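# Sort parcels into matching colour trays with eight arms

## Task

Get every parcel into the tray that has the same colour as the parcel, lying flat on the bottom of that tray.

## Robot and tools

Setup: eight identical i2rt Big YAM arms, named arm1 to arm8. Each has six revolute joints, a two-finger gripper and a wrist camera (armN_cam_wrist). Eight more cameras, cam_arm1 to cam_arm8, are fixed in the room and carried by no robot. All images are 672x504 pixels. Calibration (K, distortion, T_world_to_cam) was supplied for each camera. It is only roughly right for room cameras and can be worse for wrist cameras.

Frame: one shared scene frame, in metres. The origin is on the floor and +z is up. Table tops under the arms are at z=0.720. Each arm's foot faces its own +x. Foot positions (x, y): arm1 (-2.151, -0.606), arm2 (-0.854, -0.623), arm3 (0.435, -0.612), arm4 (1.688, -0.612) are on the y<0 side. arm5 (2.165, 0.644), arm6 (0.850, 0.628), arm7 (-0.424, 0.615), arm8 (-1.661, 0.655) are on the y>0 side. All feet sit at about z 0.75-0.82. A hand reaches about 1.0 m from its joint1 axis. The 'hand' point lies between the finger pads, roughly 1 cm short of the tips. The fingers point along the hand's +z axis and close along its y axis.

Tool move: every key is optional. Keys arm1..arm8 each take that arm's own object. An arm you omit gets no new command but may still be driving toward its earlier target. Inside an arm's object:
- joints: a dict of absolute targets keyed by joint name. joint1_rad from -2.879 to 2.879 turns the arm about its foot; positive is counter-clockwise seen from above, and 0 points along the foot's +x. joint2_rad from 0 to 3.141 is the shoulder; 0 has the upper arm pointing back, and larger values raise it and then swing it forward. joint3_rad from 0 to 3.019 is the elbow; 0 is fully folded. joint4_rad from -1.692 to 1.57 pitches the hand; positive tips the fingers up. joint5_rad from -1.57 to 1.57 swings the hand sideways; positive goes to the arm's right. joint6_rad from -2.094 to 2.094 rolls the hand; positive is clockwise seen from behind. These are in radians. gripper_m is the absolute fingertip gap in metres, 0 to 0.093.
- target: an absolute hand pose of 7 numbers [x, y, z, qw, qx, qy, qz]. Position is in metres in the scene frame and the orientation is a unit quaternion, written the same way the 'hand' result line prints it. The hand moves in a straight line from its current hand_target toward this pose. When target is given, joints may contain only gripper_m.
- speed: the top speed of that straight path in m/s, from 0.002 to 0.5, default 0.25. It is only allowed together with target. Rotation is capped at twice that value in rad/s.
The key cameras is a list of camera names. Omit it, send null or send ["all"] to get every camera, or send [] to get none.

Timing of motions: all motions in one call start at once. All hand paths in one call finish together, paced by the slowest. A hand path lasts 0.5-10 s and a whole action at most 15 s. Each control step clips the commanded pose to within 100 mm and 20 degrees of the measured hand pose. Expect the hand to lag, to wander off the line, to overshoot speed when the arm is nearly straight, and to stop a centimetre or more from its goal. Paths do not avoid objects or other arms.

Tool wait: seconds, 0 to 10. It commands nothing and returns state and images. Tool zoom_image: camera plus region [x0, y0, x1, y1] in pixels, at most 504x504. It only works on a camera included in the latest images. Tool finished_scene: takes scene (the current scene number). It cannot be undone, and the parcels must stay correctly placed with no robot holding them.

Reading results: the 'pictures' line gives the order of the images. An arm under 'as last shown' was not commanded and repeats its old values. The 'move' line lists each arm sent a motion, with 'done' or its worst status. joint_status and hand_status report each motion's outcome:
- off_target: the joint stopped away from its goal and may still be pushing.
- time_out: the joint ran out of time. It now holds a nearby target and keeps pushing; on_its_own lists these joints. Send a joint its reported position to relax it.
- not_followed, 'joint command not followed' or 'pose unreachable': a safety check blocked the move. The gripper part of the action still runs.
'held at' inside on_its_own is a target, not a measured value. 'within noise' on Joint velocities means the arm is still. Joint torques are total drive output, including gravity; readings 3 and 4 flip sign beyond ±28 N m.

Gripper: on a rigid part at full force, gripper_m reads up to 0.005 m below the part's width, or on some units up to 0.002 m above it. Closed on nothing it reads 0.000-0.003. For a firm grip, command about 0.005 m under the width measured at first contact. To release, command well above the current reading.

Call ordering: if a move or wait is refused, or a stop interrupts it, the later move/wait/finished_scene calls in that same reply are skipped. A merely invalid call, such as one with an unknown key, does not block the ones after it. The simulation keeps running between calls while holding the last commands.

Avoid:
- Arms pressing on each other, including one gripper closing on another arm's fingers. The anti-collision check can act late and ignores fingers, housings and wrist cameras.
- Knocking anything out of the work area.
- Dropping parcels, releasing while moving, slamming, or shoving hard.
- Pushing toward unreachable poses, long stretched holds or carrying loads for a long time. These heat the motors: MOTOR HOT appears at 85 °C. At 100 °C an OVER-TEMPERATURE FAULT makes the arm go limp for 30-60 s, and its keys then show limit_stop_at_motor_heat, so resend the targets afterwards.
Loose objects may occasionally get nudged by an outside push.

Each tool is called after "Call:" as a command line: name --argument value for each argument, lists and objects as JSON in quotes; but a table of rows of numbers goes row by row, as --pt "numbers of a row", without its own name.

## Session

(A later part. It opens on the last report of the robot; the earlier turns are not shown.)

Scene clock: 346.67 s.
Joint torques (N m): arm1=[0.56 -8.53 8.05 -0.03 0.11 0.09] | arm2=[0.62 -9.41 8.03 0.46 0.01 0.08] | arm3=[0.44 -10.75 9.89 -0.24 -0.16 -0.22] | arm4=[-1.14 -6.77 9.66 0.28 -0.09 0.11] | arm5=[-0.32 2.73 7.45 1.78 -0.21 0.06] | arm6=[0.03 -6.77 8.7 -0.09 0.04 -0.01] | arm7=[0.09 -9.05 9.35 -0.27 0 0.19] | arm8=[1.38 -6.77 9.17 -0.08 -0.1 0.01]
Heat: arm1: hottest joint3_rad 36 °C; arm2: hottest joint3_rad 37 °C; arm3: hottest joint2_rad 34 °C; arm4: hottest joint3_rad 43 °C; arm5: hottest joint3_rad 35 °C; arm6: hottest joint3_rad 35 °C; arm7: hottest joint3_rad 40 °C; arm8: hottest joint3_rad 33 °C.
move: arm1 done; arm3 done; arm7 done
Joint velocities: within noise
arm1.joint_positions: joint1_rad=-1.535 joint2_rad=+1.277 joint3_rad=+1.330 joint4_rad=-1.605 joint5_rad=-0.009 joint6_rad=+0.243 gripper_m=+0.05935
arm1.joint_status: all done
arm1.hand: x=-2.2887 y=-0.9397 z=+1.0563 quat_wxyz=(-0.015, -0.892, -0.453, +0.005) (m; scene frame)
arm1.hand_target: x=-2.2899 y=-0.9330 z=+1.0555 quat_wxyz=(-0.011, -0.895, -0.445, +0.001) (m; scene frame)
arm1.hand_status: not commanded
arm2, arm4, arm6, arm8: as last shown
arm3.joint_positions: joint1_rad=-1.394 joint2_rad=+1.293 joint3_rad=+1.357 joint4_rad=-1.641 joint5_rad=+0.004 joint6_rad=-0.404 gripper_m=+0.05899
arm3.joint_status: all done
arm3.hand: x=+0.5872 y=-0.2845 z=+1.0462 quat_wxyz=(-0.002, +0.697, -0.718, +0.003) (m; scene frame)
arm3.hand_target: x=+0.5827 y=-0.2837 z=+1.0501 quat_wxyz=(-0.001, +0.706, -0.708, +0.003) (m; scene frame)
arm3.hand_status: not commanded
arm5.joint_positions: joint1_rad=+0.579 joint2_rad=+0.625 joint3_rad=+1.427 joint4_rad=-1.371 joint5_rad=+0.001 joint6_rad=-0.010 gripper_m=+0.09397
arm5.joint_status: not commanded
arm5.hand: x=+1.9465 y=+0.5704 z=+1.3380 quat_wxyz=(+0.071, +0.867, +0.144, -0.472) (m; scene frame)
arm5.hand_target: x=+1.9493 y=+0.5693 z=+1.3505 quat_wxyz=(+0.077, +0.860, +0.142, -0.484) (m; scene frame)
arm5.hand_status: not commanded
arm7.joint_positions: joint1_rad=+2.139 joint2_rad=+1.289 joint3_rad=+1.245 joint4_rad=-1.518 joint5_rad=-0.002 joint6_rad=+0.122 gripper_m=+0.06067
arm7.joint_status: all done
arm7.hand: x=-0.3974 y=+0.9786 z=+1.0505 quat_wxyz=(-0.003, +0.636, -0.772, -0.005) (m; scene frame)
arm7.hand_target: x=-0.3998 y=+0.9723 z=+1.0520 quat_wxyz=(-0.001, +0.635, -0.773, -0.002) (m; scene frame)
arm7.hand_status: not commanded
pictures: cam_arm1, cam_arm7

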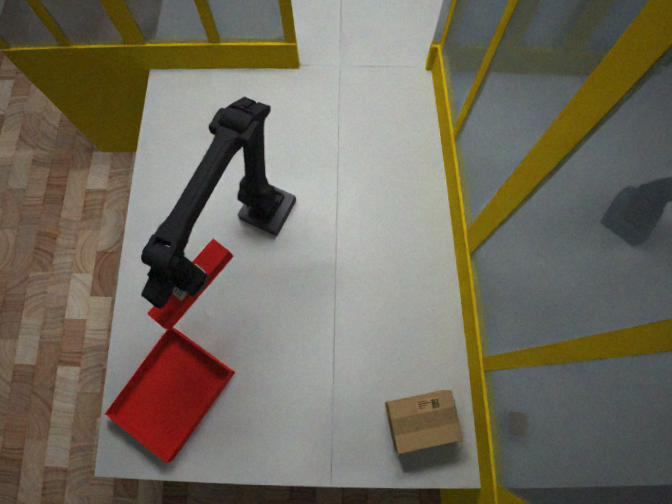

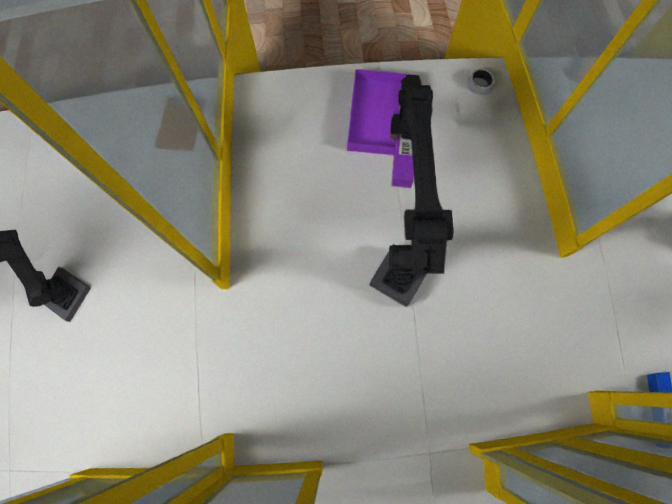

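Call:
move --arm1 '{"target":[-2.424,-1.258,0.92,0,0.8949,0.4462,0],"speed":0.25}' --arm3 '{"target":[0.715,0.010,0.768,0,0.7071,-0.7071,0],"speed":0.25}' --arm7 '{"target":[-0.373,1.356,0.92,0,0.6341,-0.7733,0],"speed":0.25}' --cameras '["cam_arm1","cam_arm7","arm1_cam_wrist","arm7_cam_wrist"]'

Scene clock: 361.33 s.
Joint torques (N m): arm1=[1.38 -20.42 12.72 -0.21 0.21 0.07] | arm2=[0.62 -9.41 8.03 0.46 0.02 0.08] | arm3=[0.26 -23.41 13.39 -0.31 -0.26 -0.22] | arm4=[-1.08 -6.83 9.66 0.28 -0.08 0.11] | arm5=[-0.38 3.08 7.49 1.83 -0.19 0.02] | arm6=[-0.03 -6.83 8.72 -0.1 0.04 -0.01] | arm7=[-0.03 -19.66 15.53 -0.38 0.05 0.19] | arm8=[1.26 -6.77 9.18 -0.06 -0.09 0.04]
Heat: arm1: hottest joint3_rad 35 °C; arm2: hottest joint3_rad 37 °C; arm3: hottest joint2_rad 33 °C; arm4: hottest joint3_rad 43 °C; arm5: hottest joint3_rad 35 °C; arm6: hottest joint3_rad 35 °C; arm7: hottest joint3_rad 41 °C; arm8: hottest joint3_rad 33 °C.
move: arm1 off_target; arm3 off_target; arm7 off_target
Joint velocities: within noise
arm1.joint_positions: joint1_rad=-1.535 joint2_rad=+2.290 joint3_rad=+2.341 joint4_rad=-1.647 joint5_rad=+0.004 joint6_rad=+0.245 gripper_m=+0.05935
arm1.joint_status: not commanded
arm1.hand: x=-2.4170 y=-1.2499 z=+0.9160 quat_wxyz=(+0.004, -0.892, -0.452, -0.007) (m; scene frame)
arm1.hand_target: x=-2.4238 y=-1.2574 z=+0.9200 quat_wxyz=(-0.001, -0.895, -0.446, +0.001) (m; scene frame)
arm1.hand_status: off_target (0.011 m and 1.2 deg from the pose sent, 0.372 m and 2.0 deg at the start)
arm2, arm4, arm5, arm6, arm8: as last shown
arm3.joint_positions: joint1_rad=-1.394 joint2_rad=+2.265 joint3_rad=+1.909 joint4_rad=-1.253 joint5_rad=+0.001 joint6_rad=-0.407 gripper_m=+0.05898
arm3.joint_status: not commanded
arm3.hand: x=+0.7152 y=-0.0087 z=+0.7560 quat_wxyz=(+0.014, +0.697, -0.717, +0.007) (m; scene frame)
arm3.hand_target: x=+0.7146 y=+0.0092 z=+0.7683 quat_wxyz=(-0.001, +0.707, -0.707, +0.000) (m; scene frame)
arm3.hand_status: off_target (0.022 m and 2.4 deg from the pose sent, 0.425 m and 1.7 deg at the start)
arm7.joint_positions: joint1_rad=+2.139 joint2_rad=+2.462 joint3_rad=+2.558 joint4_rad=-1.696 joint5_rad=-0.002 joint6_rad=+0.122 gripper_m=+0.06067
arm7.joint_status: not commanded
arm7.hand: x=-0.3712 y=+1.3448 z=+0.9080 quat_wxyz=(+0.010, +0.636, -0.772, +0.008) (m; scene frame)
arm7.hand_target: x=-0.3732 y=+1.3548 z=+0.9200 quat_wxyz=(-0.004, +0.634, -0.773, -0.004) (m; scene frame)
arm7.hand_status: off_target (0.017 m and 1.5 deg from the pose sent, 0.400 m and 0.6 deg at the start; a joint's target at an end of its range on 29 of 99 steps)
pictures: arm1_cam_wrist, arm7_cam_wrist, cam_arm1, cam_arm7
camera_calibration:
arm1_cam_wrist: T_world_to_cam=[[-0.796579, 0.604527, -0.00311788, -1.16576], [0.487391, 0.645265, 0.588288, 1.45034], [0.357647, 0.467098, -0.808646, 2.31558], [0, 0, 0, 1]] pos_world=[-2.46367, -1.31272, 1.01563]
arm7_cam_wrist: T_world_to_cam=[[0.984182, -0.176631, 0.01367, 0.587302], [-0.150372, -0.792083, 0.591601, 0.478608], [-0.0936671, -0.584299, -0.806115, 1.60426], [0, 0, 0, 1]] pos_world=[-0.355777, 1.4202, 1.00205]

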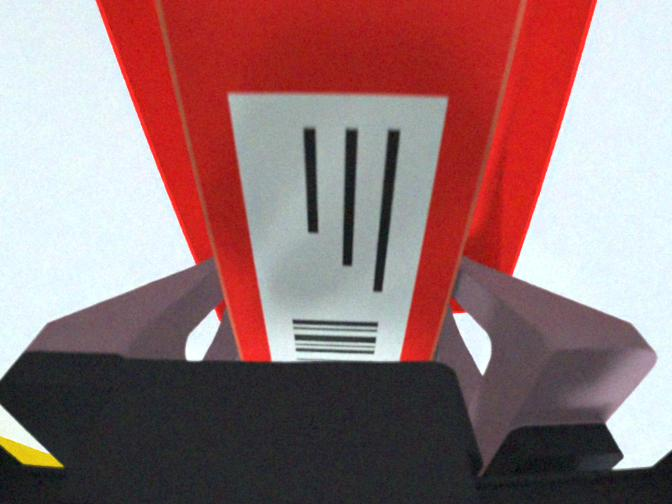

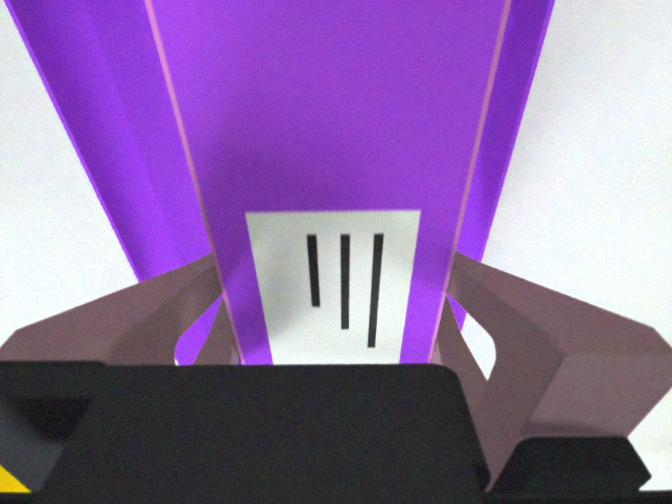

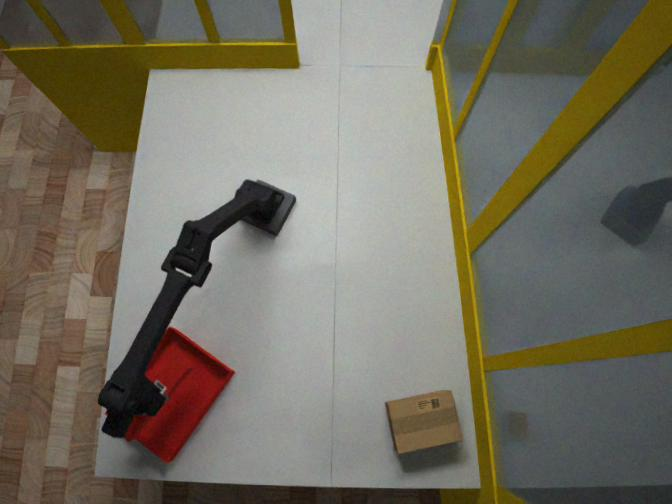

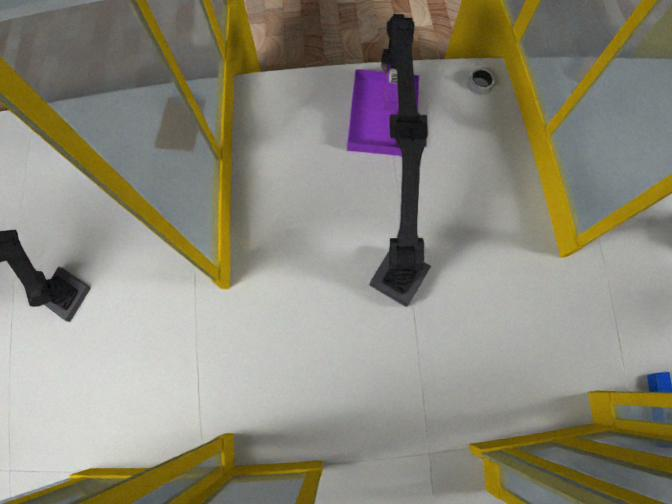

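Call:
move --arm1 '{"target":[-2.430,-1.251,0.776,0,0.8949,0.4462,0],"speed":0.18}' --arm3 '{"joints":{"gripper_m":0.085}}' --arm7 '{"target":[-0.393,1.358,0.779,0,0.6341,-0.7733,0],"speed":0.18}' --cameras '["arm1_cam_wrist","arm7_cam_wrist"]'

Call:
move --arm3 '{"target":[0.68,-0.08,0.95,0,0.7071,-0.7071,0],"speed":0.3}' --cameras '["cam_arm6"]'

Scene clock: 388.40 s.
Joint torques (N m): arm1=[0.73 -21.13 8.24 0.75 0.19 -0.03] | arm2=[0.62 -9.41 8.03 0.46 0.02 0.08] | arm3=[0.26 -23.41 13.39 -0.31 -0.26 -0.22] | arm4=[-1.08 -6.77 9.66 0.27 -0.09 0.11] | arm5=[-0.32 2.96 7.43 1.72 -0.19 0.07] | arm6=[-0.03 -6.77 8.72 -0.1 0.04 -0.01] | arm7=[0.91 -17.9 7.34 0.69 -0.01 0.17] | arm8=[1.2 -6.65 9.13 -0.03 -0.11 0.04]
Heat: arm1: hottest joint3_rad 36 °C; arm2: hottest joint3_rad 37 °C; arm3: hottest joint2_rad 33 °C; arm4: hottest joint3_rad 42 °C; arm5: hottest joint3_rad 35 °C; arm6: hottest joint3_rad 35 °C; arm7: hottest joint3_rad 47 °C; arm8: hottest joint3_rad 32 °C.
move: arm1 off_target; arm3 done; arm7 off_target
Joint velocities: within noise
arm1.joint_positions: joint1_rad=-1.541 joint2_rad=+2.336 joint3_rad=+2.081 joint4_rad=-1.321 joint5_rad=+0.004 joint6_rad=+0.245 gripper_m=+0.05935
arm1.joint_status: not commanded
arm1.hand: x=-2.4214 y=-1.2533 z=+0.7860 quat_wxyz=(-0.002, -0.893, -0.449, +0.000) (m; scene frame)
arm1.hand_target: x=-2.4298 y=-1.2509 z=+0.7761 quat_wxyz=(+0.000, -0.895, -0.446, +0.000) (m; scene frame)
arm1.hand_status: off_target (0.013 m and 0.5 deg from the pose sent, 0.141 m and 1.2 deg at the start)
arm2, arm4, arm5, arm6, arm8: as last shown
arm3.joint_positions: joint1_rad=-1.394 joint2_rad=+2.265 joint3_rad=+1.909 joint4_rad=-1.253 joint5_rad=+0.001 joint6_rad=-0.407 gripper_m=+0.08496
arm3.joint_status: all done
arm3.hand: x=+0.7152 y=-0.0087 z=+0.7560 quat_wxyz=(+0.014, +0.697, -0.717, +0.007) (m; scene frame)
arm3.hand_target: x=+0.7146 y=+0.0092 z=+0.7683 quat_wxyz=(-0.001, +0.707, -0.707, +0.000) (m; scene frame)
arm3.hand_status: not commanded
arm7.joint_positions: joint1_rad=+2.160 joint2_rad=+2.467 joint3_rad=+2.348 joint4_rad=-1.393 joint5_rad=+0.001 joint6_rad=+0.150 gripper_m=+0.06067
arm7.joint_status: not commanded
arm7.hand: x=-0.3850 y=+1.3675 z=+0.8248 quat_wxyz=(-0.021, +0.633, -0.774, -0.023) (m; scene frame)
arm7.hand_target: x=-0.3928 y=+1.3561 z=+0.7802 quat_wxyz=(+0.000, +0.634, -0.773, +0.000) (m; scene frame)
arm7.hand_status: off_target (0.047 m and 3.6 deg from the pose sent, 0.131 m and 1.5 deg at the start)
pictures: arm1_cam_wrist, arm7_cam_wrist
camera_calibration:
arm1_cam_wrist: T_world_to_cam=[[-0.793333, 0.608732, -0.00826411, -1.15056], [0.495264, 0.653231, 0.572715, 1.57243], [0.354028, 0.450261, -0.819713, 2.19247], [0, 0, 0, 1]] pos_world=[-2.46775, -1.31396, 0.887135]
arm7_cam_wrist: T_world_to_cam=[[0.982861, -0.184271, 0.00536207, 0.622867], [-0.16024, -0.839581, 0.519063, 0.664673], [-0.0911465, -0.511026, -0.854719, 1.49002], [0, 0, 0, 1]] pos_world=[-0.369875, 1.43426, 0.925198]

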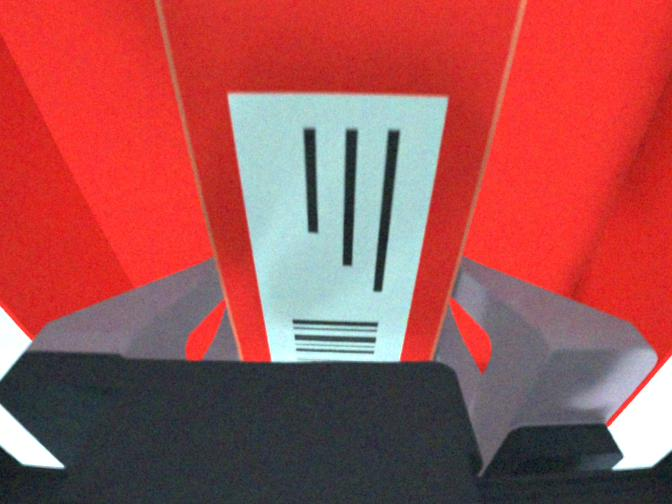

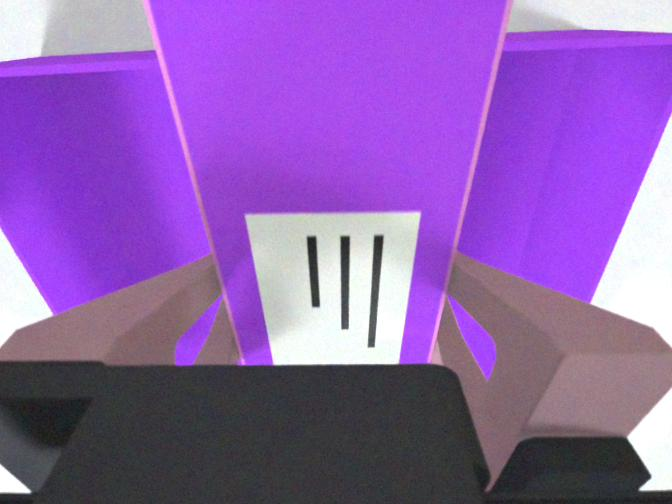

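Scene clock: 389.90 s.
Joint torques (N m): arm1=[0.44 -20.95 8.25 0.77 0.19 -0.04] | arm2=[0.62 -9.41 8.03 0.47 0.02 0.08] | arm3=[-0.56 -21.01 9.73 -0.09 -0.26 -0.22] | arm4=[-1.08 -6.83 9.66 0.28 -0.09 0.11] | arm5=[-0.38 3.02 7.36 1.99 -0.18 0.06] | arm6=[-0.09 -6.89 8.72 -0.1 0.04 -0.01] | arm7=[0.62 -17.55 7.49 0.68 -0.04 0.18] | arm8=[1.55 -6.77 9.16 0.01 -0.09 0.02]
Heat: arm1: hottest joint3_rad 37 °C; arm2: hottest joint3_rad 37 °C; arm3: hottest joint2_rad 33 °C; arm4: hottest joint3_rad 42 °C; arm5: hottest joint3_rad 35 °C; arm6: hottest joint3_rad 35 °C; arm7: hottest joint3_rad 46 °C; arm8: hottest joint3_rad 32 °C.
move: arm3 done
Joint velocities: within noise
arm1, arm2, arm4, arm5, arm6, arm7, arm8: as last shown
arm3.joint_positions: joint1_rad=-1.394 joint2_rad=+1.898 joint3_rad=+1.819 joint4_rad=-1.495 joint5_rad=+0.001 joint6_rad=-0.416 gripper_m=+0.08497
arm3.joint_status: not commanded
arm3.hand: x=+0.6818 y=-0.0797 z=+0.9474 quat_wxyz=(-0.003, +0.701, -0.713, +0.001) (m; scene frame)
arm3.hand_target: x=+0.6800 y=-0.0801 z=+0.9501 quat_wxyz=(+0.000, +0.707, -0.707, +0.000) (m; scene frame)
arm3.hand_status: done (0.003 m and 1.1 deg from the pose sent, 0.210 m and 2.4 deg at the start; pose on its path clipped on 5 of 45 steps)
pictures: cam_arm6

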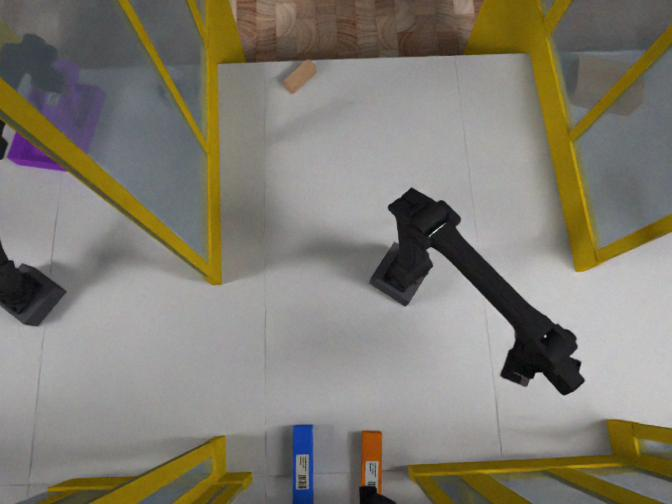

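Call:
move --arm1 '{"target":[-2.430,-1.251,0.763,0,0.8949,0.4462,0],"speed":0.1}' --arm7 '{"target":[-0.395,1.310,0.925,0,0.6341,-0.7733,0],"speed":0.2}' --arm3 '{"target":[0.503,0.028,0.92,0,0.7071,-0.7071,0],"joints":{"gripper_m":0.093},"speed":0.25}' --arm6 '{"target":[0.713,-0.022,0.93,0,0.7071,0.7071,0],"speed":0.35}' --cameras '["arm7_cam_wrist","arm3_cam_wrist","arm6_cam_wrist","cam_arm7"]'

Scene clock: 424.37 s.
Joint torques (N m): arm1=[0.67 -20.25 7.61 0.83 0.18 -0.06] | arm2=[0.62 -9.41 8.03 0.46 0.02 0.08] | arm3=[-0.26 -21.54 14.13 -0.31 -0.18 0.14] | arm4=[-1.08 -6.83 9.66 0.27 -0.08 0.11] | arm5=[-0.15 3.37 7.42 1.92 -0.18 0.09] | arm6=[-0.67 -16.26 12.85 -0.25 0.05 0.01] | arm7=[0.56 -20.84 9.1 -0.28 -0.08 0.18] | arm8=[1.32 -6.65 9.13 0.01 -0.08 0.02]
Heat: arm1: hottest joint3_rad 37 °C; arm2: hottest joint3_rad 37 °C; arm3: hottest joint2_rad 35 °C; arm4: hottest joint3_rad 42 °C; arm5: hottest joint3_rad 36 °C; arm6: hottest joint3_rad 35 °C; arm7: hottest joint3_rad 41 °C; arm8: hottest joint3_rad 32 °C.
move: arm1 off_target; arm3 off_target; arm6 off_target; arm7 off_target
Joint velocities: within noise
arm1.joint_positions: joint1_rad=-1.541 joint2_rad=+2.336 joint3_rad=+2.074 joint4_rad=-1.296 joint5_rad=+0.004 joint6_rad=+0.245 gripper_m=+0.05935
arm1.joint_status: not commanded
arm1.hand: x=-2.4229 y=-1.2568 z=+0.7833 quat_wxyz=(-0.008, -0.893, -0.449, +0.007) (m; scene frame)
arm1.hand_target: x=-2.4296 y=-1.2506 z=+0.7632 quat_wxyz=(+0.000, -0.895, -0.446, +0.000) (m; scene frame)
arm1.hand_status: off_target (0.022 m and 1.3 deg from the pose sent, 0.025 m and 0.5 deg at the start)
arm2.joint_positions: joint1_rad=-0.605 joint2_rad=+1.233 joint3_rad=+1.464 joint4_rad=-1.672 joint5_rad=+0.000 joint6_rad=-0.482 gripper_m=+0.09293
arm2.joint_status: not commanded
arm2.hand: x=-0.9630 y=-0.2759 z=+1.1518 quat_wxyz=(-0.050, +0.922, -0.381, -0.042) (m; scene frame)
arm2.hand_target: x=-0.9640 y=-0.2778 z=+1.1493 quat_wxyz=(-0.045, +0.921, -0.385, -0.037) (m; scene frame)
arm2.hand_status: not commanded
arm3.joint_positions: joint1_rad=-1.071 joint2_rad=+2.060 joint3_rad=+1.962 joint4_rad=-1.513 joint5_rad=-0.004 joint6_rad=-0.124 gripper_m=+0.09294
arm3.joint_status: all done
arm3.hand: x=+0.5043 y=+0.0135 z=+0.9057 quat_wxyz=(+0.013, +0.711, -0.703, +0.011) (m; scene frame)
arm3.hand_target: x=+0.5028 y=+0.0271 z=+0.9201 quat_wxyz=(+0.000, +0.707, -0.707, -0.001) (m; scene frame)
arm3.hand_status: off_target (0.020 m and 2.0 deg from the pose sent, 0.210 m and 1.1 deg at the start)
arm4.joint_positions: joint1_rad=+0.613 joint2_rad=+1.238 joint3_rad=+1.575 joint4_rad=-1.686 joint5_rad=+0.015 joint6_rad=-0.351 gripper_m=+0.09291
arm4.joint_status: not commanded
arm4.hand: x=+1.6974 y=-0.2308 z=+1.1466 quat_wxyz=(-0.087, +0.813, -0.573, -0.059) (m; scene frame)
arm4.hand_target: x=+1.7024 y=-0.2330 z=+1.1426 quat_wxyz=(-0.080, +0.808, -0.582, -0.053) (m; scene frame)
arm4.hand_status: not commanded
arm5: as last shown
arm6.joint_positions: joint1_rad=-1.159 joint2_rad=+2.138 joint3_rad=+1.953 joint4_rad=-1.423 joint5_rad=-0.001 joint6_rad=-0.217 gripper_m=+0.09289
arm6.joint_status: not commanded
arm6.hand: x=+0.7172 y=-0.0069 z=+0.9149 quat_wxyz=(+0.010, -0.703, -0.711, -0.016) (m; scene frame)
arm6.hand_target: x=+0.7132 y=-0.0211 z=+0.9302 quat_wxyz=(+0.000, -0.707, -0.707, +0.000) (m; scene frame)
arm6.hand_status: off_target (0.022 m and 2.2 deg from the pose sent, 0.550 m and 64.9 deg at the start; pose on its path clipped on 2 of 83 steps)
arm7.joint_positions: joint1_rad=+2.160 joint2_rad=+2.280 joint3_rad=+2.245 joint4_rad=-1.537 joint5_rad=+0.001 joint6_rad=+0.150 gripper_m=+0.06067
arm7.joint_status: not commanded
arm7.hand: x=-0.3876 y=+1.3151 z=+0.9156 quat_wxyz=(-0.001, +0.633, -0.774, -0.001) (m; scene frame)
arm7.hand_target: x=-0.3948 y=+1.3102 z=+0.9250 quat_wxyz=(+0.000, +0.634, -0.773, +0.000) (m; scene frame)
arm7.hand_status: off_target (0.013 m and 0.2 deg from the pose sent, 0.116 m and 3.6 deg at the start)
arm8.joint_positions: joint1_rad=-0.594 joint2_rad=+1.187 joint3_rad=+1.527 joint4_rad=-1.673 joint5_rad=+0.001 joint6_rad=-0.170 gripper_m=+0.09293
arm8.joint_status: not commanded
arm8.hand: x=-1.9979 y=+0.5253 z=+1.1532 quat_wxyz=(-0.012, -0.957, -0.265, +0.118) (m; scene frame)
arm8.hand_target: x=-1.9981 y=+0.5277 z=+1.1491 quat_wxyz=(-0.011, -0.960, -0.259, +0.110) (m; scene frame)
arm8.hand_status: not commanded
pictures: arm3_cam_wrist, arm6_cam_wrist, arm7_cam_wrist, cam_arm7
camera_calibration:
arm3_cam_wrist: T_world_to_cam=[[0.999945, 0.00786908, 0.00690785, -0.511759], [0.00203899, -0.79342, 0.608671, -0.535729], [0.0102705, -0.608623, -0.793393, 0.845647], [0, 0, 0, 1]] pos_world=[0.504139, 0.09365, 1.00055]
arm6_cam_wrist: T_world_to_cam=[[-0.999837, -0.0179035, -0.00216803, 0.717505], [-0.0155818, 0.797075, 0.603679, -0.529762], [-0.00907992, 0.603615, -0.797224, 0.864374], [0, 0, 0, 1]] pos_world=[0.716982, -0.0866431, 1.01046]
arm7_cam_wrist: T_world_to_cam=[[0.982891, -0.183699, 0.0134013, 0.607182], [-0.158589, -0.807046, 0.568793, 0.485507], [-0.093671, -0.561187, -0.822371, 1.57592], [0, 0, 0, 1]] pos_world=[-0.37218, 1.38775, 1.0117]

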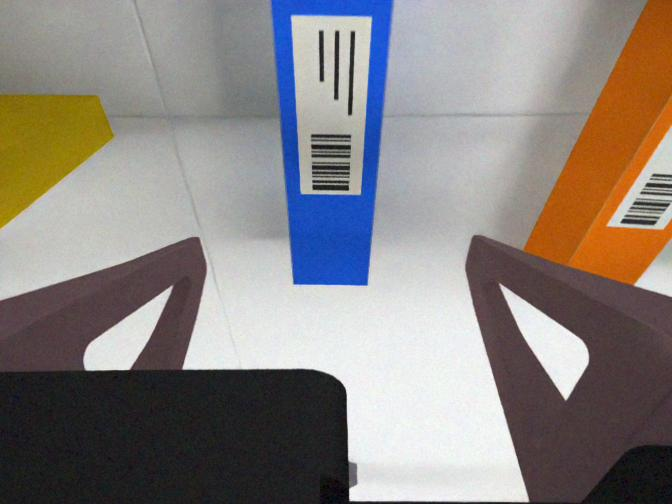

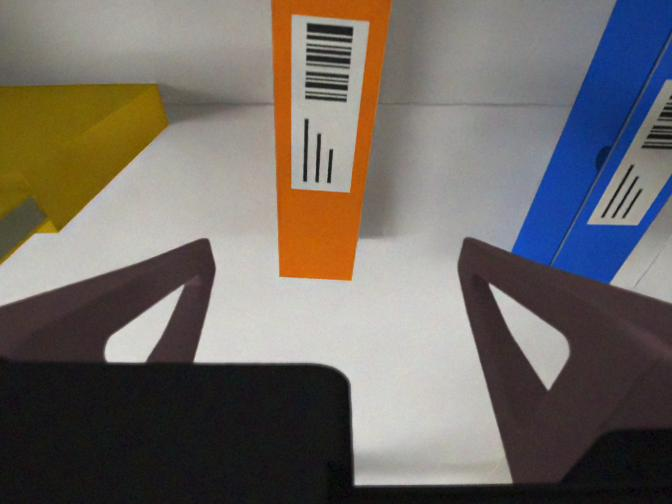

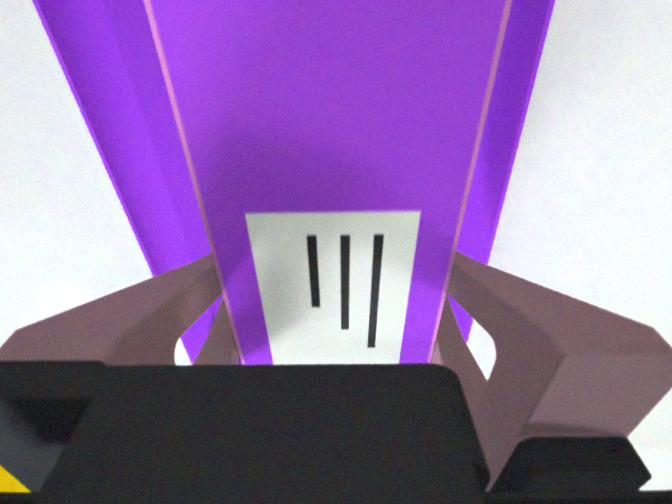

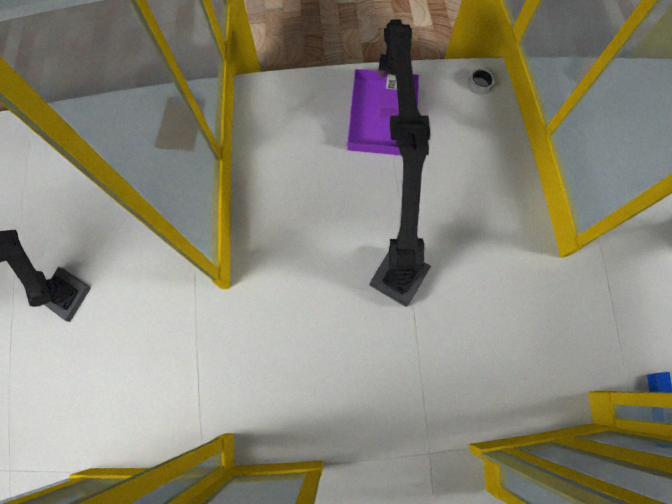

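Call:
move --arm3 '{"target":[0.502,0.025,0.76,0,0.7071,-0.7071,0],"speed":0.2}' --arm6 '{"target":[0.721,-0.021,0.762,0,0.7071,0.7071,0],"speed":0.2}' --arm7 '{"target":[-0.405,1.312,0.787,0,0.6341,-0.7733,0],"speed":0.17}' --cameras '["arm1_cam_wrist","cam_arm1","arm7_cam_wrist"]'

Call:
move --arm3 '{"joints":{"gripper_m":0.04}}' --arm6 '{"joints":{"gripper_m":0.04}}' --cameras '["arm6_cam_wrist"]'

Call:
zoom_image --camera "arm6_cam_wrist" --region '[0, 0, 100, 100]'

Scene clock: 449.60 s.
Joint torques (N m): arm1=[0.79 -20.25 7.66 0.81 0.17 -0.04] | arm2=[0.62 -9.41 8.02 0.46 0.01 0.08] | arm3=[-0.15 -22.42 8.91 0.58 -0.18 0.13] | arm4=[-1.08 -6.77 9.66 0.28 -0.08 0.11] | arm5=[-0.32 3.6 7.35 1.84 -0.17 0.04] | arm6=[0.21 -17.49 8.05 0.57 0.05 0] | arm7=[0.32 -16.67 8.34 0.46 -0.07 0.19] | arm8=[1.26 -6.48 9.14 -0.06 -0.07 0.03]
Heat: arm1: hottest joint2_rad 36 °C; arm2: hottest joint3_rad 37 °C; arm3: hottest joint3_rad 36 °C; arm4: hottest joint3_rad 42 °C; arm5: hottest joint3_rad 36 °C; arm6: hottest joint3_rad 37 °C; arm7: hottest joint3_rad 40 °C; arm8: hottest joint3_rad 32 °C.
move: arm3 done; arm6 done; arm7 off_target
Joint velocities: within noise
arm1, arm2, arm4, arm5, arm8: as last shown
arm3.joint_positions: joint1_rad=-1.071 joint2_rad=+2.172 joint3_rad=+1.751 joint4_rad=-1.176 joint5_rad=-0.004 joint6_rad=-0.122 gripper_m=+0.09294
arm3.joint_status: not commanded
arm3.hand: x=+0.5056 y=+0.0187 z=+0.7584 quat_wxyz=(+0.007, +0.711, -0.703, +0.006) (m; scene frame)
arm3.hand_target: x=+0.5019 y=+0.0249 z=+0.7599 quat_wxyz=(+0.000, +0.707, -0.707, +0.000) (m; scene frame)
arm3.hand_status: done (0.007 m and 1.2 deg from the pose sent, 0.146 m and 2.0 deg at the start)
arm6.joint_positions: joint1_rad=-1.159 joint2_rad=+2.294 joint3_rad=+1.803 joint4_rad=-1.099 joint5_rad=-0.001 joint6_rad=-0.205 gripper_m=+0.09289
arm6.joint_status: not commanded
arm6.hand: x=+0.7158 y=-0.0134 z=+0.7609 quat_wxyz=(+0.005, -0.707, -0.707, -0.008) (m; scene frame)
arm6.hand_target: x=+0.7210 y=-0.0208 z=+0.7620 quat_wxyz=(+0.000, -0.707, -0.707, +0.000) (m; scene frame)
arm6.hand_status: done (0.009 m and 1.1 deg from the pose sent, 0.154 m and 2.2 deg at the start)
arm7.joint_positions: joint1_rad=+2.175 joint2_rad=+2.305 joint3_rad=+2.036 joint4_rad=-1.259 joint5_rad=+0.001 joint6_rad=+0.163 gripper_m=+0.06067
arm7.joint_status: not commanded
arm7.hand: x=-0.3983 y=+1.3191 z=+0.8202 quat_wxyz=(-0.015, +0.633, -0.774, -0.017) (m; scene frame)
arm7.hand_target: x=-0.4048 y=+1.3109 z=+0.7879 quat_wxyz=(+0.000, +0.634, -0.773, +0.000) (m; scene frame)
arm7.hand_status: off_target (0.035 m and 2.6 deg from the pose sent, 0.130 m and 0.2 deg at the start)
pictures: arm1_cam_wrist, arm7_cam_wrist, cam_arm1
camera_calibration:
arm1_cam_wrist: T_world_to_cam=[[-0.79328, 0.608721, -0.0128727, -1.14587], [0.499315, 0.662511, 0.558358, 1.60981], [0.348412, 0.436507, -0.8295, 2.16906], [0, 0, 0, 1]] pos_world=[-2.46852, -1.31581, 0.885639]
arm7_cam_wrist: T_world_to_cam=[[0.983142, -0.182711, 0.00690623, 0.623685], [-0.158256, -0.831422, 0.532627, 0.603251], [-0.0915748, -0.524742, -0.846322, 1.47124], [0, 0, 0, 1]] pos_world=[-0.382975, 1.38753, 0.919524]

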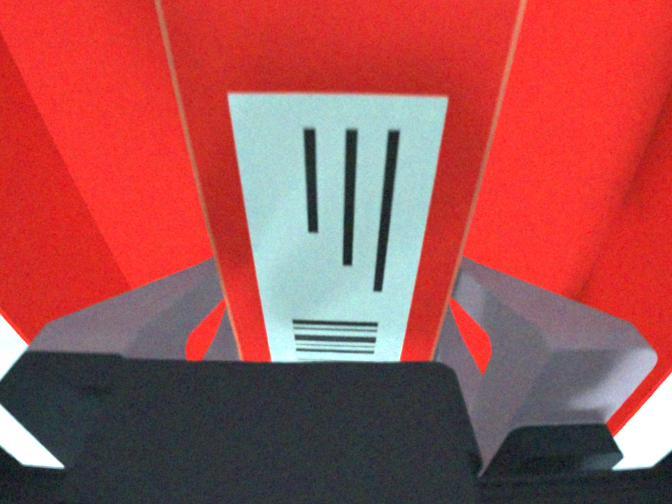

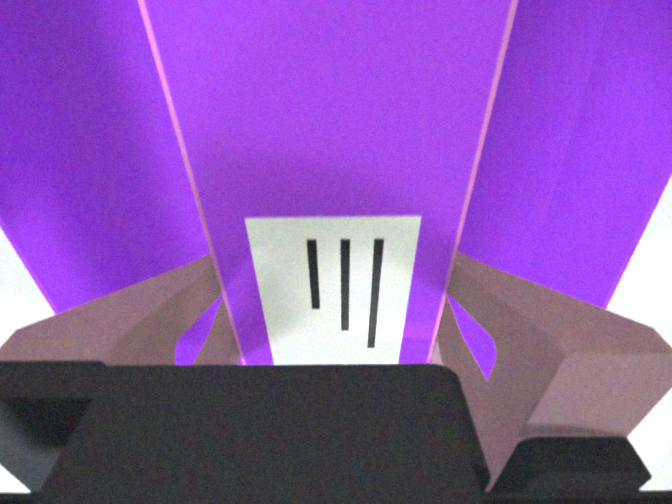

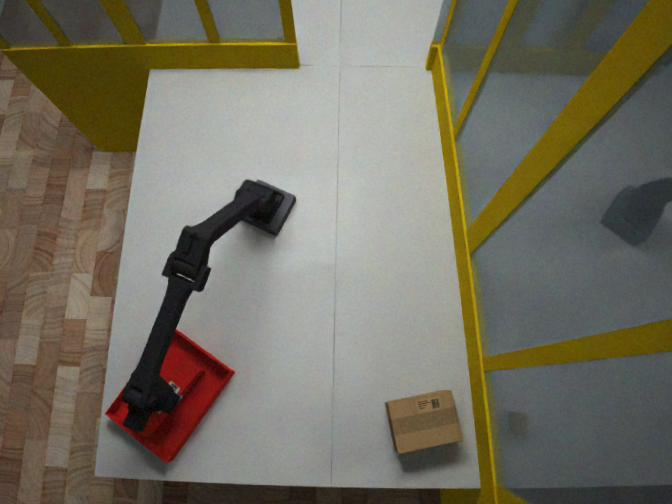

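Scene clock: 450.20 s.
Joint torques (N m): arm1=[0.62 -20.48 7.64 0.77 0.19 -0.07] | arm2=[0.62 -9.41 8.03 0.46 0.01 0.08] | arm3=[-0.21 -23 8.95 0.57 -0.17 0.13] | arm4=[-1.14 -6.83 9.66 0.27 -0.09 0.11] | arm5=[-0.32 2.96 7.46 1.91 -0.22 0.04] | arm6=[0.21 -17.44 7.99 0.54 0.06 -0.01] | arm7=[0.32 -16.62 8.34 0.5 -0.06 0.19] | arm8=[1.55 -6.53 9.11 -0.09 -0.11 0.01]
Heat: arm1: hottest joint2_rad 36 °C; arm2: hottest joint3_rad 37 °C; arm3: hottest joint3_rad 36 °C; arm4: hottest joint3_rad 42 °C; arm5: hottest joint3_rad 36 °C; arm6: hottest joint3_rad 37 °C; arm7: hottest joint3_rad 40 °C; arm8: hottest joint3_rad 32 °C.
move: arm3 off_target; arm6 off_target
Joint velocities: within noise
arm1, arm2, arm4, arm5, arm7, arm8: as last shown
arm3.joint_positions: joint1_rad=-1.071 joint2_rad=+2.172 joint3_rad=+1.751 joint4_rad=-1.176 joint5_rad=-0.004 joint6_rad=-0.121 gripper_m=+0.05879
arm3.joint_status: gripper_m off_target (ended at +0.05882, target +0.04000)
arm3.hand: x=+0.5055 y=+0.0187 z=+0.7584 quat_wxyz=(+0.007, +0.711, -0.704, +0.006) (m; scene frame)
arm3.hand_target: x=+0.5019 y=+0.0248 z=+0.7599 quat_wxyz=(+0.000, +0.707, -0.707, +0.000) (m; scene frame)
arm3.hand_status: not commanded
arm6.joint_positions: joint1_rad=-1.159 joint2_rad=+2.294 joint3_rad=+1.803 joint4_rad=-1.099 joint5_rad=-0.001 joint6_rad=-0.203 gripper_m=+0.05998
arm6.joint_status: gripper_m off_target (ended at +0.06000, target +0.04000)
arm6.hand: x=+0.7161 y=-0.0134 z=+0.7609 quat_wxyz=(+0.005, -0.708, -0.706, -0.008) (m; scene frame)
arm6.hand_target: x=+0.7211 y=-0.0208 z=+0.7620 quat_wxyz=(+0.000, -0.707, -0.707, +0.000) (m; scene frame)
arm6.hand_status: not commanded
pictures: arm6_cam_wrist
camera_calibration:
arm6_cam_wrist: T_world_to_cam=[[-0.999988, -0.00458019, 0.00195612, 0.713076], [-0.00254546, 0.807605, 0.589719, -0.430185], [-0.00428079, 0.589706, -0.807606, 0.749714], [0, 0, 0, 1]] pos_world=[0.715181, -0.0914259, 0.857767]

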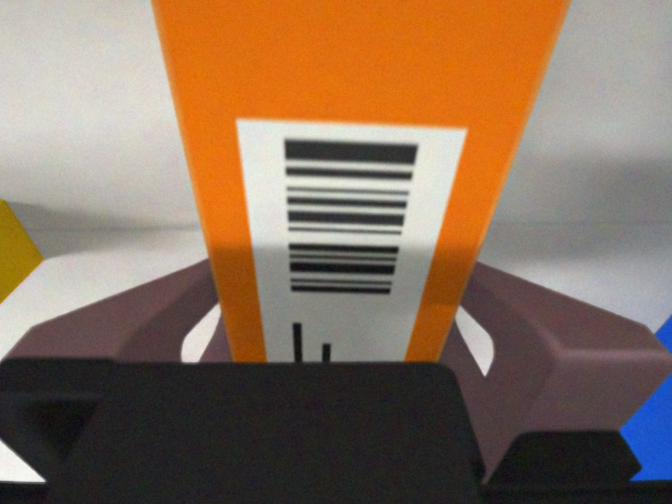

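Scaled by 5.040.

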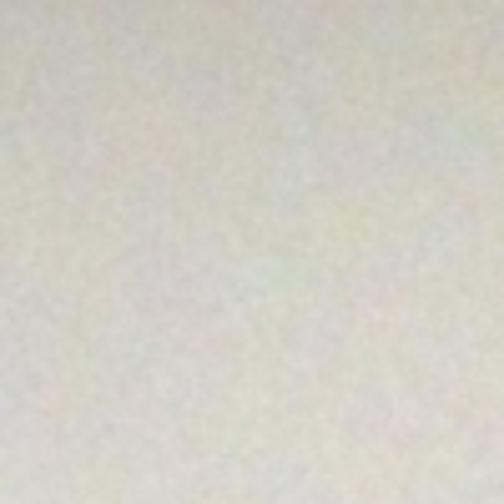

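Call:
move --arm1 '{"target":[-2.410,-1.236,0.83,0,0.8949,0.4462,0]}' --arm7 '{"target":[-0.400,1.270,0.93,0,0.6341,-0.7733,0]}' --arm3 '{"target":[0.467,-0.25,1.05,0,0.7071,-0.7071,0],"speed":0.4}' --arm6 '{"target":[0.775,0.276,1.05,0,0.7071,0.7071,0],"speed":0.4}' --cameras '["arm7_cam_wrist"]'

Scene clock: 524.80 s.
Joint torques (N m): arm1=[1.67 -21.89 7.77 -0.21 0.19 0.09] | arm2=[0.62 -9.41 8.02 0.46 0.01 0.08] | arm3=[0.5 -10.58 11.22 -0.28 -0.17 0.1] | arm4=[-1.14 -6.83 9.66 0.27 -0.09 0.11] | arm5=[-0.32 3.25 7.45 1.77 -0.16 0.03] | arm6=[-0.85 -7.18 9.13 -0.17 0.06 -0.15] | arm7=[-0.15 -19.37 10.39 -0.24 -0.06 0.1] | arm8=[1.32 -6.71 9.09 -0.08 -0.07 0.01]
Heat: arm1: hottest joint2_rad 37 °C; arm2: hottest joint3_rad 37 °C; arm3: hottest joint2_rad 35 °C; arm4: hottest joint3_rad 42 °C; arm5: hottest joint3_rad 36 °C; arm6: hottest joint2_rad 35 °C; arm7: hottest joint3_rad 39 °C; arm8: hottest joint3_rad 32 °C.
move: arm1 done; arm3 done; arm6 done; arm7 done
Joint velocities: within noise
arm1.joint_positions: joint1_rad=-1.541 joint2_rad=+2.246 joint3_rad=+2.036 joint4_rad=-1.354 joint5_rad=+0.004 joint6_rad=+0.251 gripper_m=+0.05935
arm1.joint_status: not commanded
arm1.hand: x=-2.4159 y=-1.2393 z=+0.8298 quat_wxyz=(-0.006, -0.895, -0.447, +0.005) (m; scene frame)
arm1.hand_target: x=-2.4100 y=-1.2361 z=+0.8300 quat_wxyz=(+0.000, -0.895, -0.446, +0.000) (m; scene frame)
arm1.hand_status: done (0.007 m and 0.9 deg from the pose sent, 0.053 m and 1.3 deg at the start)
arm2, arm4, arm5, arm8: as last shown
arm3.joint_positions: joint1_rad=-1.067 joint2_rad=+1.296 joint3_rad=+1.349 joint4_rad=-1.640 joint5_rad=-0.004 joint6_rad=-0.109 gripper_m=+0.05879
arm3.joint_status: not commanded
arm3.hand: x=+0.4719 y=-0.2534 z=+1.0418 quat_wxyz=(+0.003, +0.708, -0.706, +0.003) (m; scene frame)
arm3.hand_target: x=+0.4670 y=-0.2502 z=+1.0499 quat_wxyz=(+0.000, +0.707, -0.707, +0.000) (m; scene frame)
arm3.hand_status: done (0.010 m and 0.6 deg from the pose sent, 0.398 m and 1.2 deg at the start; pose on its path clipped on 13 of 59 steps)
arm6.joint_positions: joint1_rad=-1.159 joint2_rad=+1.289 joint3_rad=+1.185 joint4_rad=-1.471 joint5_rad=-0.001 joint6_rad=-0.203 gripper_m=+0.05998
arm6.joint_status: not commanded
arm6.hand: x=+0.7765 y=+0.2755 z=+1.0446 quat_wxyz=(+0.001, -0.708, -0.706, -0.002) (m; scene frame)
arm6.hand_target: x=+0.7750 y=+0.2760 z=+1.0499 quat_wxyz=(+0.000, -0.707, -0.707, +0.000) (m; scene frame)
arm6.hand_status: done (0.006 m and 0.3 deg from the pose sent, 0.413 m and 1.1 deg at the start; pose on its path clipped on 9 of 59 steps)
arm7.joint_positions: joint1_rad=+2.175 joint2_rad=+2.132 joint3_rad=+1.999 joint4_rad=-1.448 joint5_rad=+0.001 joint6_rad=+0.163 gripper_m=+0.06067
arm7.joint_status: not commanded
arm7.hand: x=-0.3999 y=+1.2709 z=+0.9196 quat_wxyz=(+0.002, +0.633, -0.774, +0.003) (m; scene frame)
arm7.hand_target: x=-0.4000 y=+1.2700 z=+0.9299 quat_wxyz=(+0.000, +0.634, -0.773, +0.000) (m; scene frame)
arm7.hand_status: done (0.010 m and 0.4 deg from the pose sent, 0.120 m and 2.6 deg at the start)
pictures: arm7_cam_wrist
camera_calibration:
arm7_cam_wrist: T_world_to_cam=[[0.983174, -0.182071, 0.014815, 0.607772], [-0.157176, -0.801832, 0.576508, 0.432494], [-0.0930862, -0.569136, -0.816957, 1.55866], [0, 0, 0, 1]] pos_world=[-0.384478, 1.34453, 1.01501]

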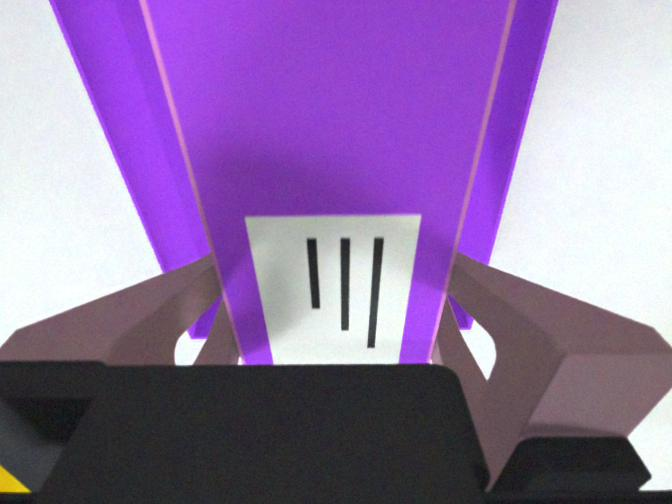

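Call:
move --arm1 '{"target":[-2.410,-1.236,0.762,0,0.8949,0.4462,0],"speed":0.12}' --arm7 '{"target":[-0.400,1.268,0.78,0,0.6341,-0.7733,0],"speed":0.15}' --arm3 '{"joints":{"joint1_rad":2.103,"joint6_rad":-0.157}}' --arm6 '{"joints":{"joint1_rad":0.307,"joint6_rad":-0.31}}' --cameras '["cam_arm1","cam_arm7"]'

Call:
move --arm3 '{"target":[0.380,-1.308,0.92,0,0.6788,0.7343,0],"speed":0.4}' --arm6 '{"target":[1.51,0.417,0.765,0,0,1,0],"speed":0.4}' --cameras '["arm3_cam_wrist"]'

Scene clock: 543.20 s.
Joint torques (N m): arm1=[1.67 -20.07 7.72 0.83 0.2 0.08] | arm2=[0.62 -9.41 8.03 0.46 0.02 0.08] | arm3=[0.32 -13.1 11.18 -0.34 -0.13 -0.21] | arm4=[-1.14 -6.83 9.66 0.27 -0.09 0.11] | arm5=[0.26 3.02 7.42 1.81 -0.18 0.01] | arm6=[-0.03 -7.06 9.11 -0.16 0.04 -0.16] | arm7=[-0.26 -17.73 8.76 0.5 -0.06 0.09] | arm8=[1.26 -6.53 9.2 -0.01 -0.09 0.03]
Heat: arm1: hottest joint2_rad 35 °C; arm2: hottest joint3_rad 37 °C; arm3: hottest joint2_rad 34 °C; arm4: hottest joint3_rad 42 °C; arm5: hottest joint3_rad 36 °C; arm6: hottest joint3_rad 35 °C; arm7: hottest joint3_rad 38 °C; arm8: hottest joint3_rad 33 °C.
move: arm1 off_target; arm3 done; arm6 done; arm7 done
Joint velocities: within noise
arm1.joint_positions: joint1_rad=-1.541 joint2_rad=+2.280 joint3_rad=+1.950 joint4_rad=-1.239 joint5_rad=+0.004 joint6_rad=+0.251 gripper_m=+0.05935
arm1.joint_status: not commanded
arm1.hand: x=-2.4139 y=-1.2353 z=+0.7756 quat_wxyz=(-0.004, -0.895, -0.447, +0.003) (m; scene frame)
arm1.hand_target: x=-2.4098 y=-1.2358 z=+0.7621 quat_wxyz=(+0.000, -0.895, -0.446, +0.000) (m; scene frame)
arm1.hand_status: off_target (0.014 m and 0.6 deg from the pose sent, 0.068 m and 0.9 deg at the start)
arm2, arm4, arm8: as last shown
arm3.joint_positions: joint1_rad=+2.092 joint2_rad=+1.322 joint3_rad=+1.349 joint4_rad=-1.640 joint5_rad=-0.005 joint6_rad=-0.142 gripper_m=+0.05884
arm3.joint_status: all done
arm3.hand: x=+0.4016 y=-0.9779 z=+1.0285 quat_wxyz=(-0.011, +0.688, +0.725, +0.022) (m; scene frame)
arm3.hand_target: x=+0.4055 y=-0.9772 z=+1.0453 quat_wxyz=(+0.000, +0.679, +0.734, +0.008) (m; scene frame)
arm3.hand_status: not commanded
arm5.joint_positions: joint1_rad=+0.579 joint2_rad=+0.625 joint3_rad=+1.427 joint4_rad=-1.371 joint5_rad=+0.001 joint6_rad=-0.010 gripper_m=+0.09397
arm5.joint_status: not commanded
arm5.hand: x=+1.9465 y=+0.5704 z=+1.3380 quat_wxyz=(+0.071, +0.867, +0.144, -0.472) (m; scene frame)
arm5.hand_target: x=+1.9493 y=+0.5693 z=+1.3505 quat_wxyz=(+0.077, +0.860, +0.142, -0.484) (m; scene frame)
arm5.hand_status: not commanded
arm6.joint_positions: joint1_rad=+0.300 joint2_rad=+1.289 joint3_rad=+1.185 joint4_rad=-1.472 joint5_rad=-0.001 joint6_rad=-0.303 gripper_m=+0.06009
arm6.joint_status: all done
arm6.hand: x=+1.1926 y=+0.5153 z=+1.0445 quat_wxyz=(+0.003, -0.008, -1.000, -0.001) (m; scene frame)
arm6.hand_target: x=+1.1932 y=+0.5177 z=+1.0498 quat_wxyz=(+0.000, -0.001, -1.000, +0.000) (m; scene frame)
arm6.hand_status: not commanded
arm7.joint_positions: joint1_rad=+2.175 joint2_rad=+2.227 joint3_rad=+1.799 joint4_rad=-1.147 joint5_rad=+0.001 joint6_rad=+0.163 gripper_m=+0.06067
arm7.joint_status: not commanded
arm7.hand: x=-0.4001 y=+1.2675 z=+0.7855 quat_wxyz=(+0.001, +0.633, -0.774, +0.001) (m; scene frame)
arm7.hand_target: x=-0.4000 y=+1.2679 z=+0.7801 quat_wxyz=(+0.000, +0.634, -0.773, +0.000) (m; scene frame)
arm7.hand_status: done (0.006 m and 0.1 deg from the pose sent, 0.140 m and 0.4 deg at the start)
pictures: cam_arm1, cam_arm7

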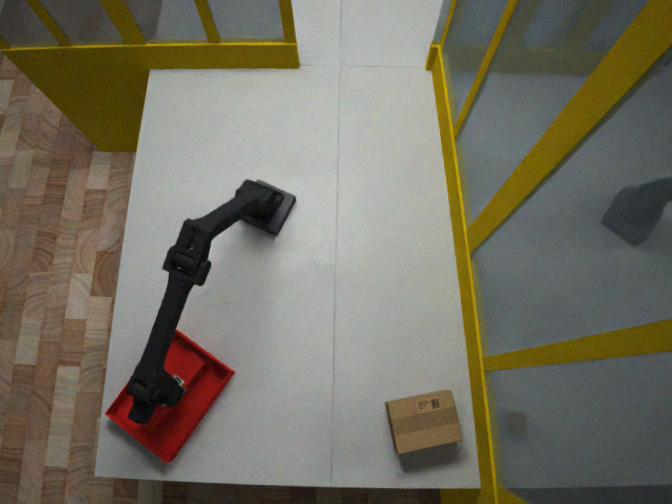

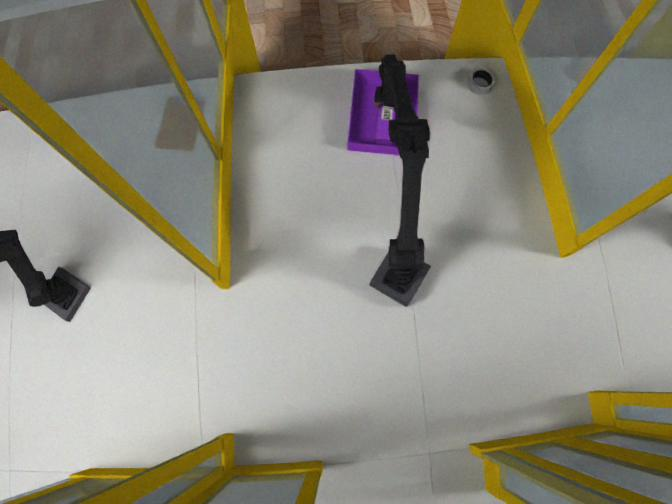

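Scene clock: 545.57 s.
Joint torques (N m): arm1=[2.02 -20.25 7.69 0.65 0.2 0.09] | arm2=[0.62 -9.41 8.03 0.46 0.02 0.08] | arm3=[0.44 -24.12 14.52 -0.28 0.02 -0.18] | arm4=[-1.14 -6.77 9.66 0.27 -0.09 0.11] | arm5=[-0.03 2.73 7.46 1.74 -0.22 0.07] | arm6=[0.03 -16.73 11.69 -0.06 -0.02 -0.16] | arm7=[-0.32 -17.67 8.75 0.5 -0.06 0.09] | arm8=[1.49 -6.59 9.09 -0.01 -0.1 0.04]
Heat: arm1: hottest joint2_rad 35 °C; arm2: hottest joint3_rad 37 °C; arm3: hottest joint2_rad 34 °C; arm4: hottest joint3_rad 42 °C; arm5: hottest joint3_rad 36 °C; arm6: hottest joint3_rad 35 °C; arm7: hottest joint3_rad 38 °C; arm8: hottest joint3_rad 33 °C.
move: arm3 off_target; arm6 off_target
Joint velocities: within noise
arm1, arm2, arm4, arm5, arm7, arm8: as last shown
arm3.joint_positions: joint1_rad=+2.094 joint2_rad=+2.246 joint3_rad=+2.296 joint4_rad=-1.651 joint5_rad=+0.001 joint6_rad=-0.142 gripper_m=+0.05884
arm3.joint_status: not commanded
arm3.hand: x=+0.3737 y=-1.2955 z=+0.9044 quat_wxyz=(-0.010, +0.687, +0.726, +0.015) (m; scene frame)
arm3.hand_target: x=+0.3800 y=-1.3069 z=+0.9202 quat_wxyz=(+0.001, +0.679, +0.734, -0.001) (m; scene frame)
arm3.hand_status: off_target (0.021 m and 2.5 deg from the pose sent, 0.348 m and 3.2 deg at the start)
arm6.joint_positions: joint1_rad=+0.301 joint2_rad=+2.351 joint3_rad=+1.913 joint4_rad=-1.157 joint5_rad=+0.001 joint6_rad=-0.302 gripper_m=+0.06009
arm6.joint_status: not commanded
arm6.hand: x=+1.4928 y=+0.4168 z=+0.7613 quat_wxyz=(+0.012, -0.008, -1.000, -0.003) (m; scene frame)
arm6.hand_target: x=+1.5093 y=+0.4173 z=+0.7653 quat_wxyz=(+0.000, +0.000, -1.000, +0.000) (m; scene frame)
arm6.hand_status: off_target (0.018 m and 1.7 deg from the pose sent, 0.434 m and 0.9 deg at the start; pose on its path clipped on 2 of 71 steps)
pictures: arm3_cam_wrist
camera_calibration:
arm3_cam_wrist: T_world_to_cam=[[-0.998756, -0.0498532, 0.000786118, 0.306846], [-0.0390008, 0.790968, 0.610613, 0.492921], [-0.0310628, 0.609823, -0.791929, 1.6419], [0, 0, 0, 1]] pos_world=[0.376691, -1.37586, 0.999045]

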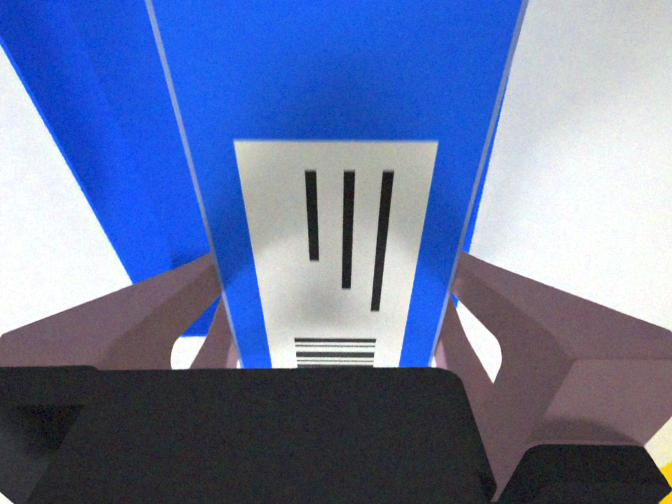

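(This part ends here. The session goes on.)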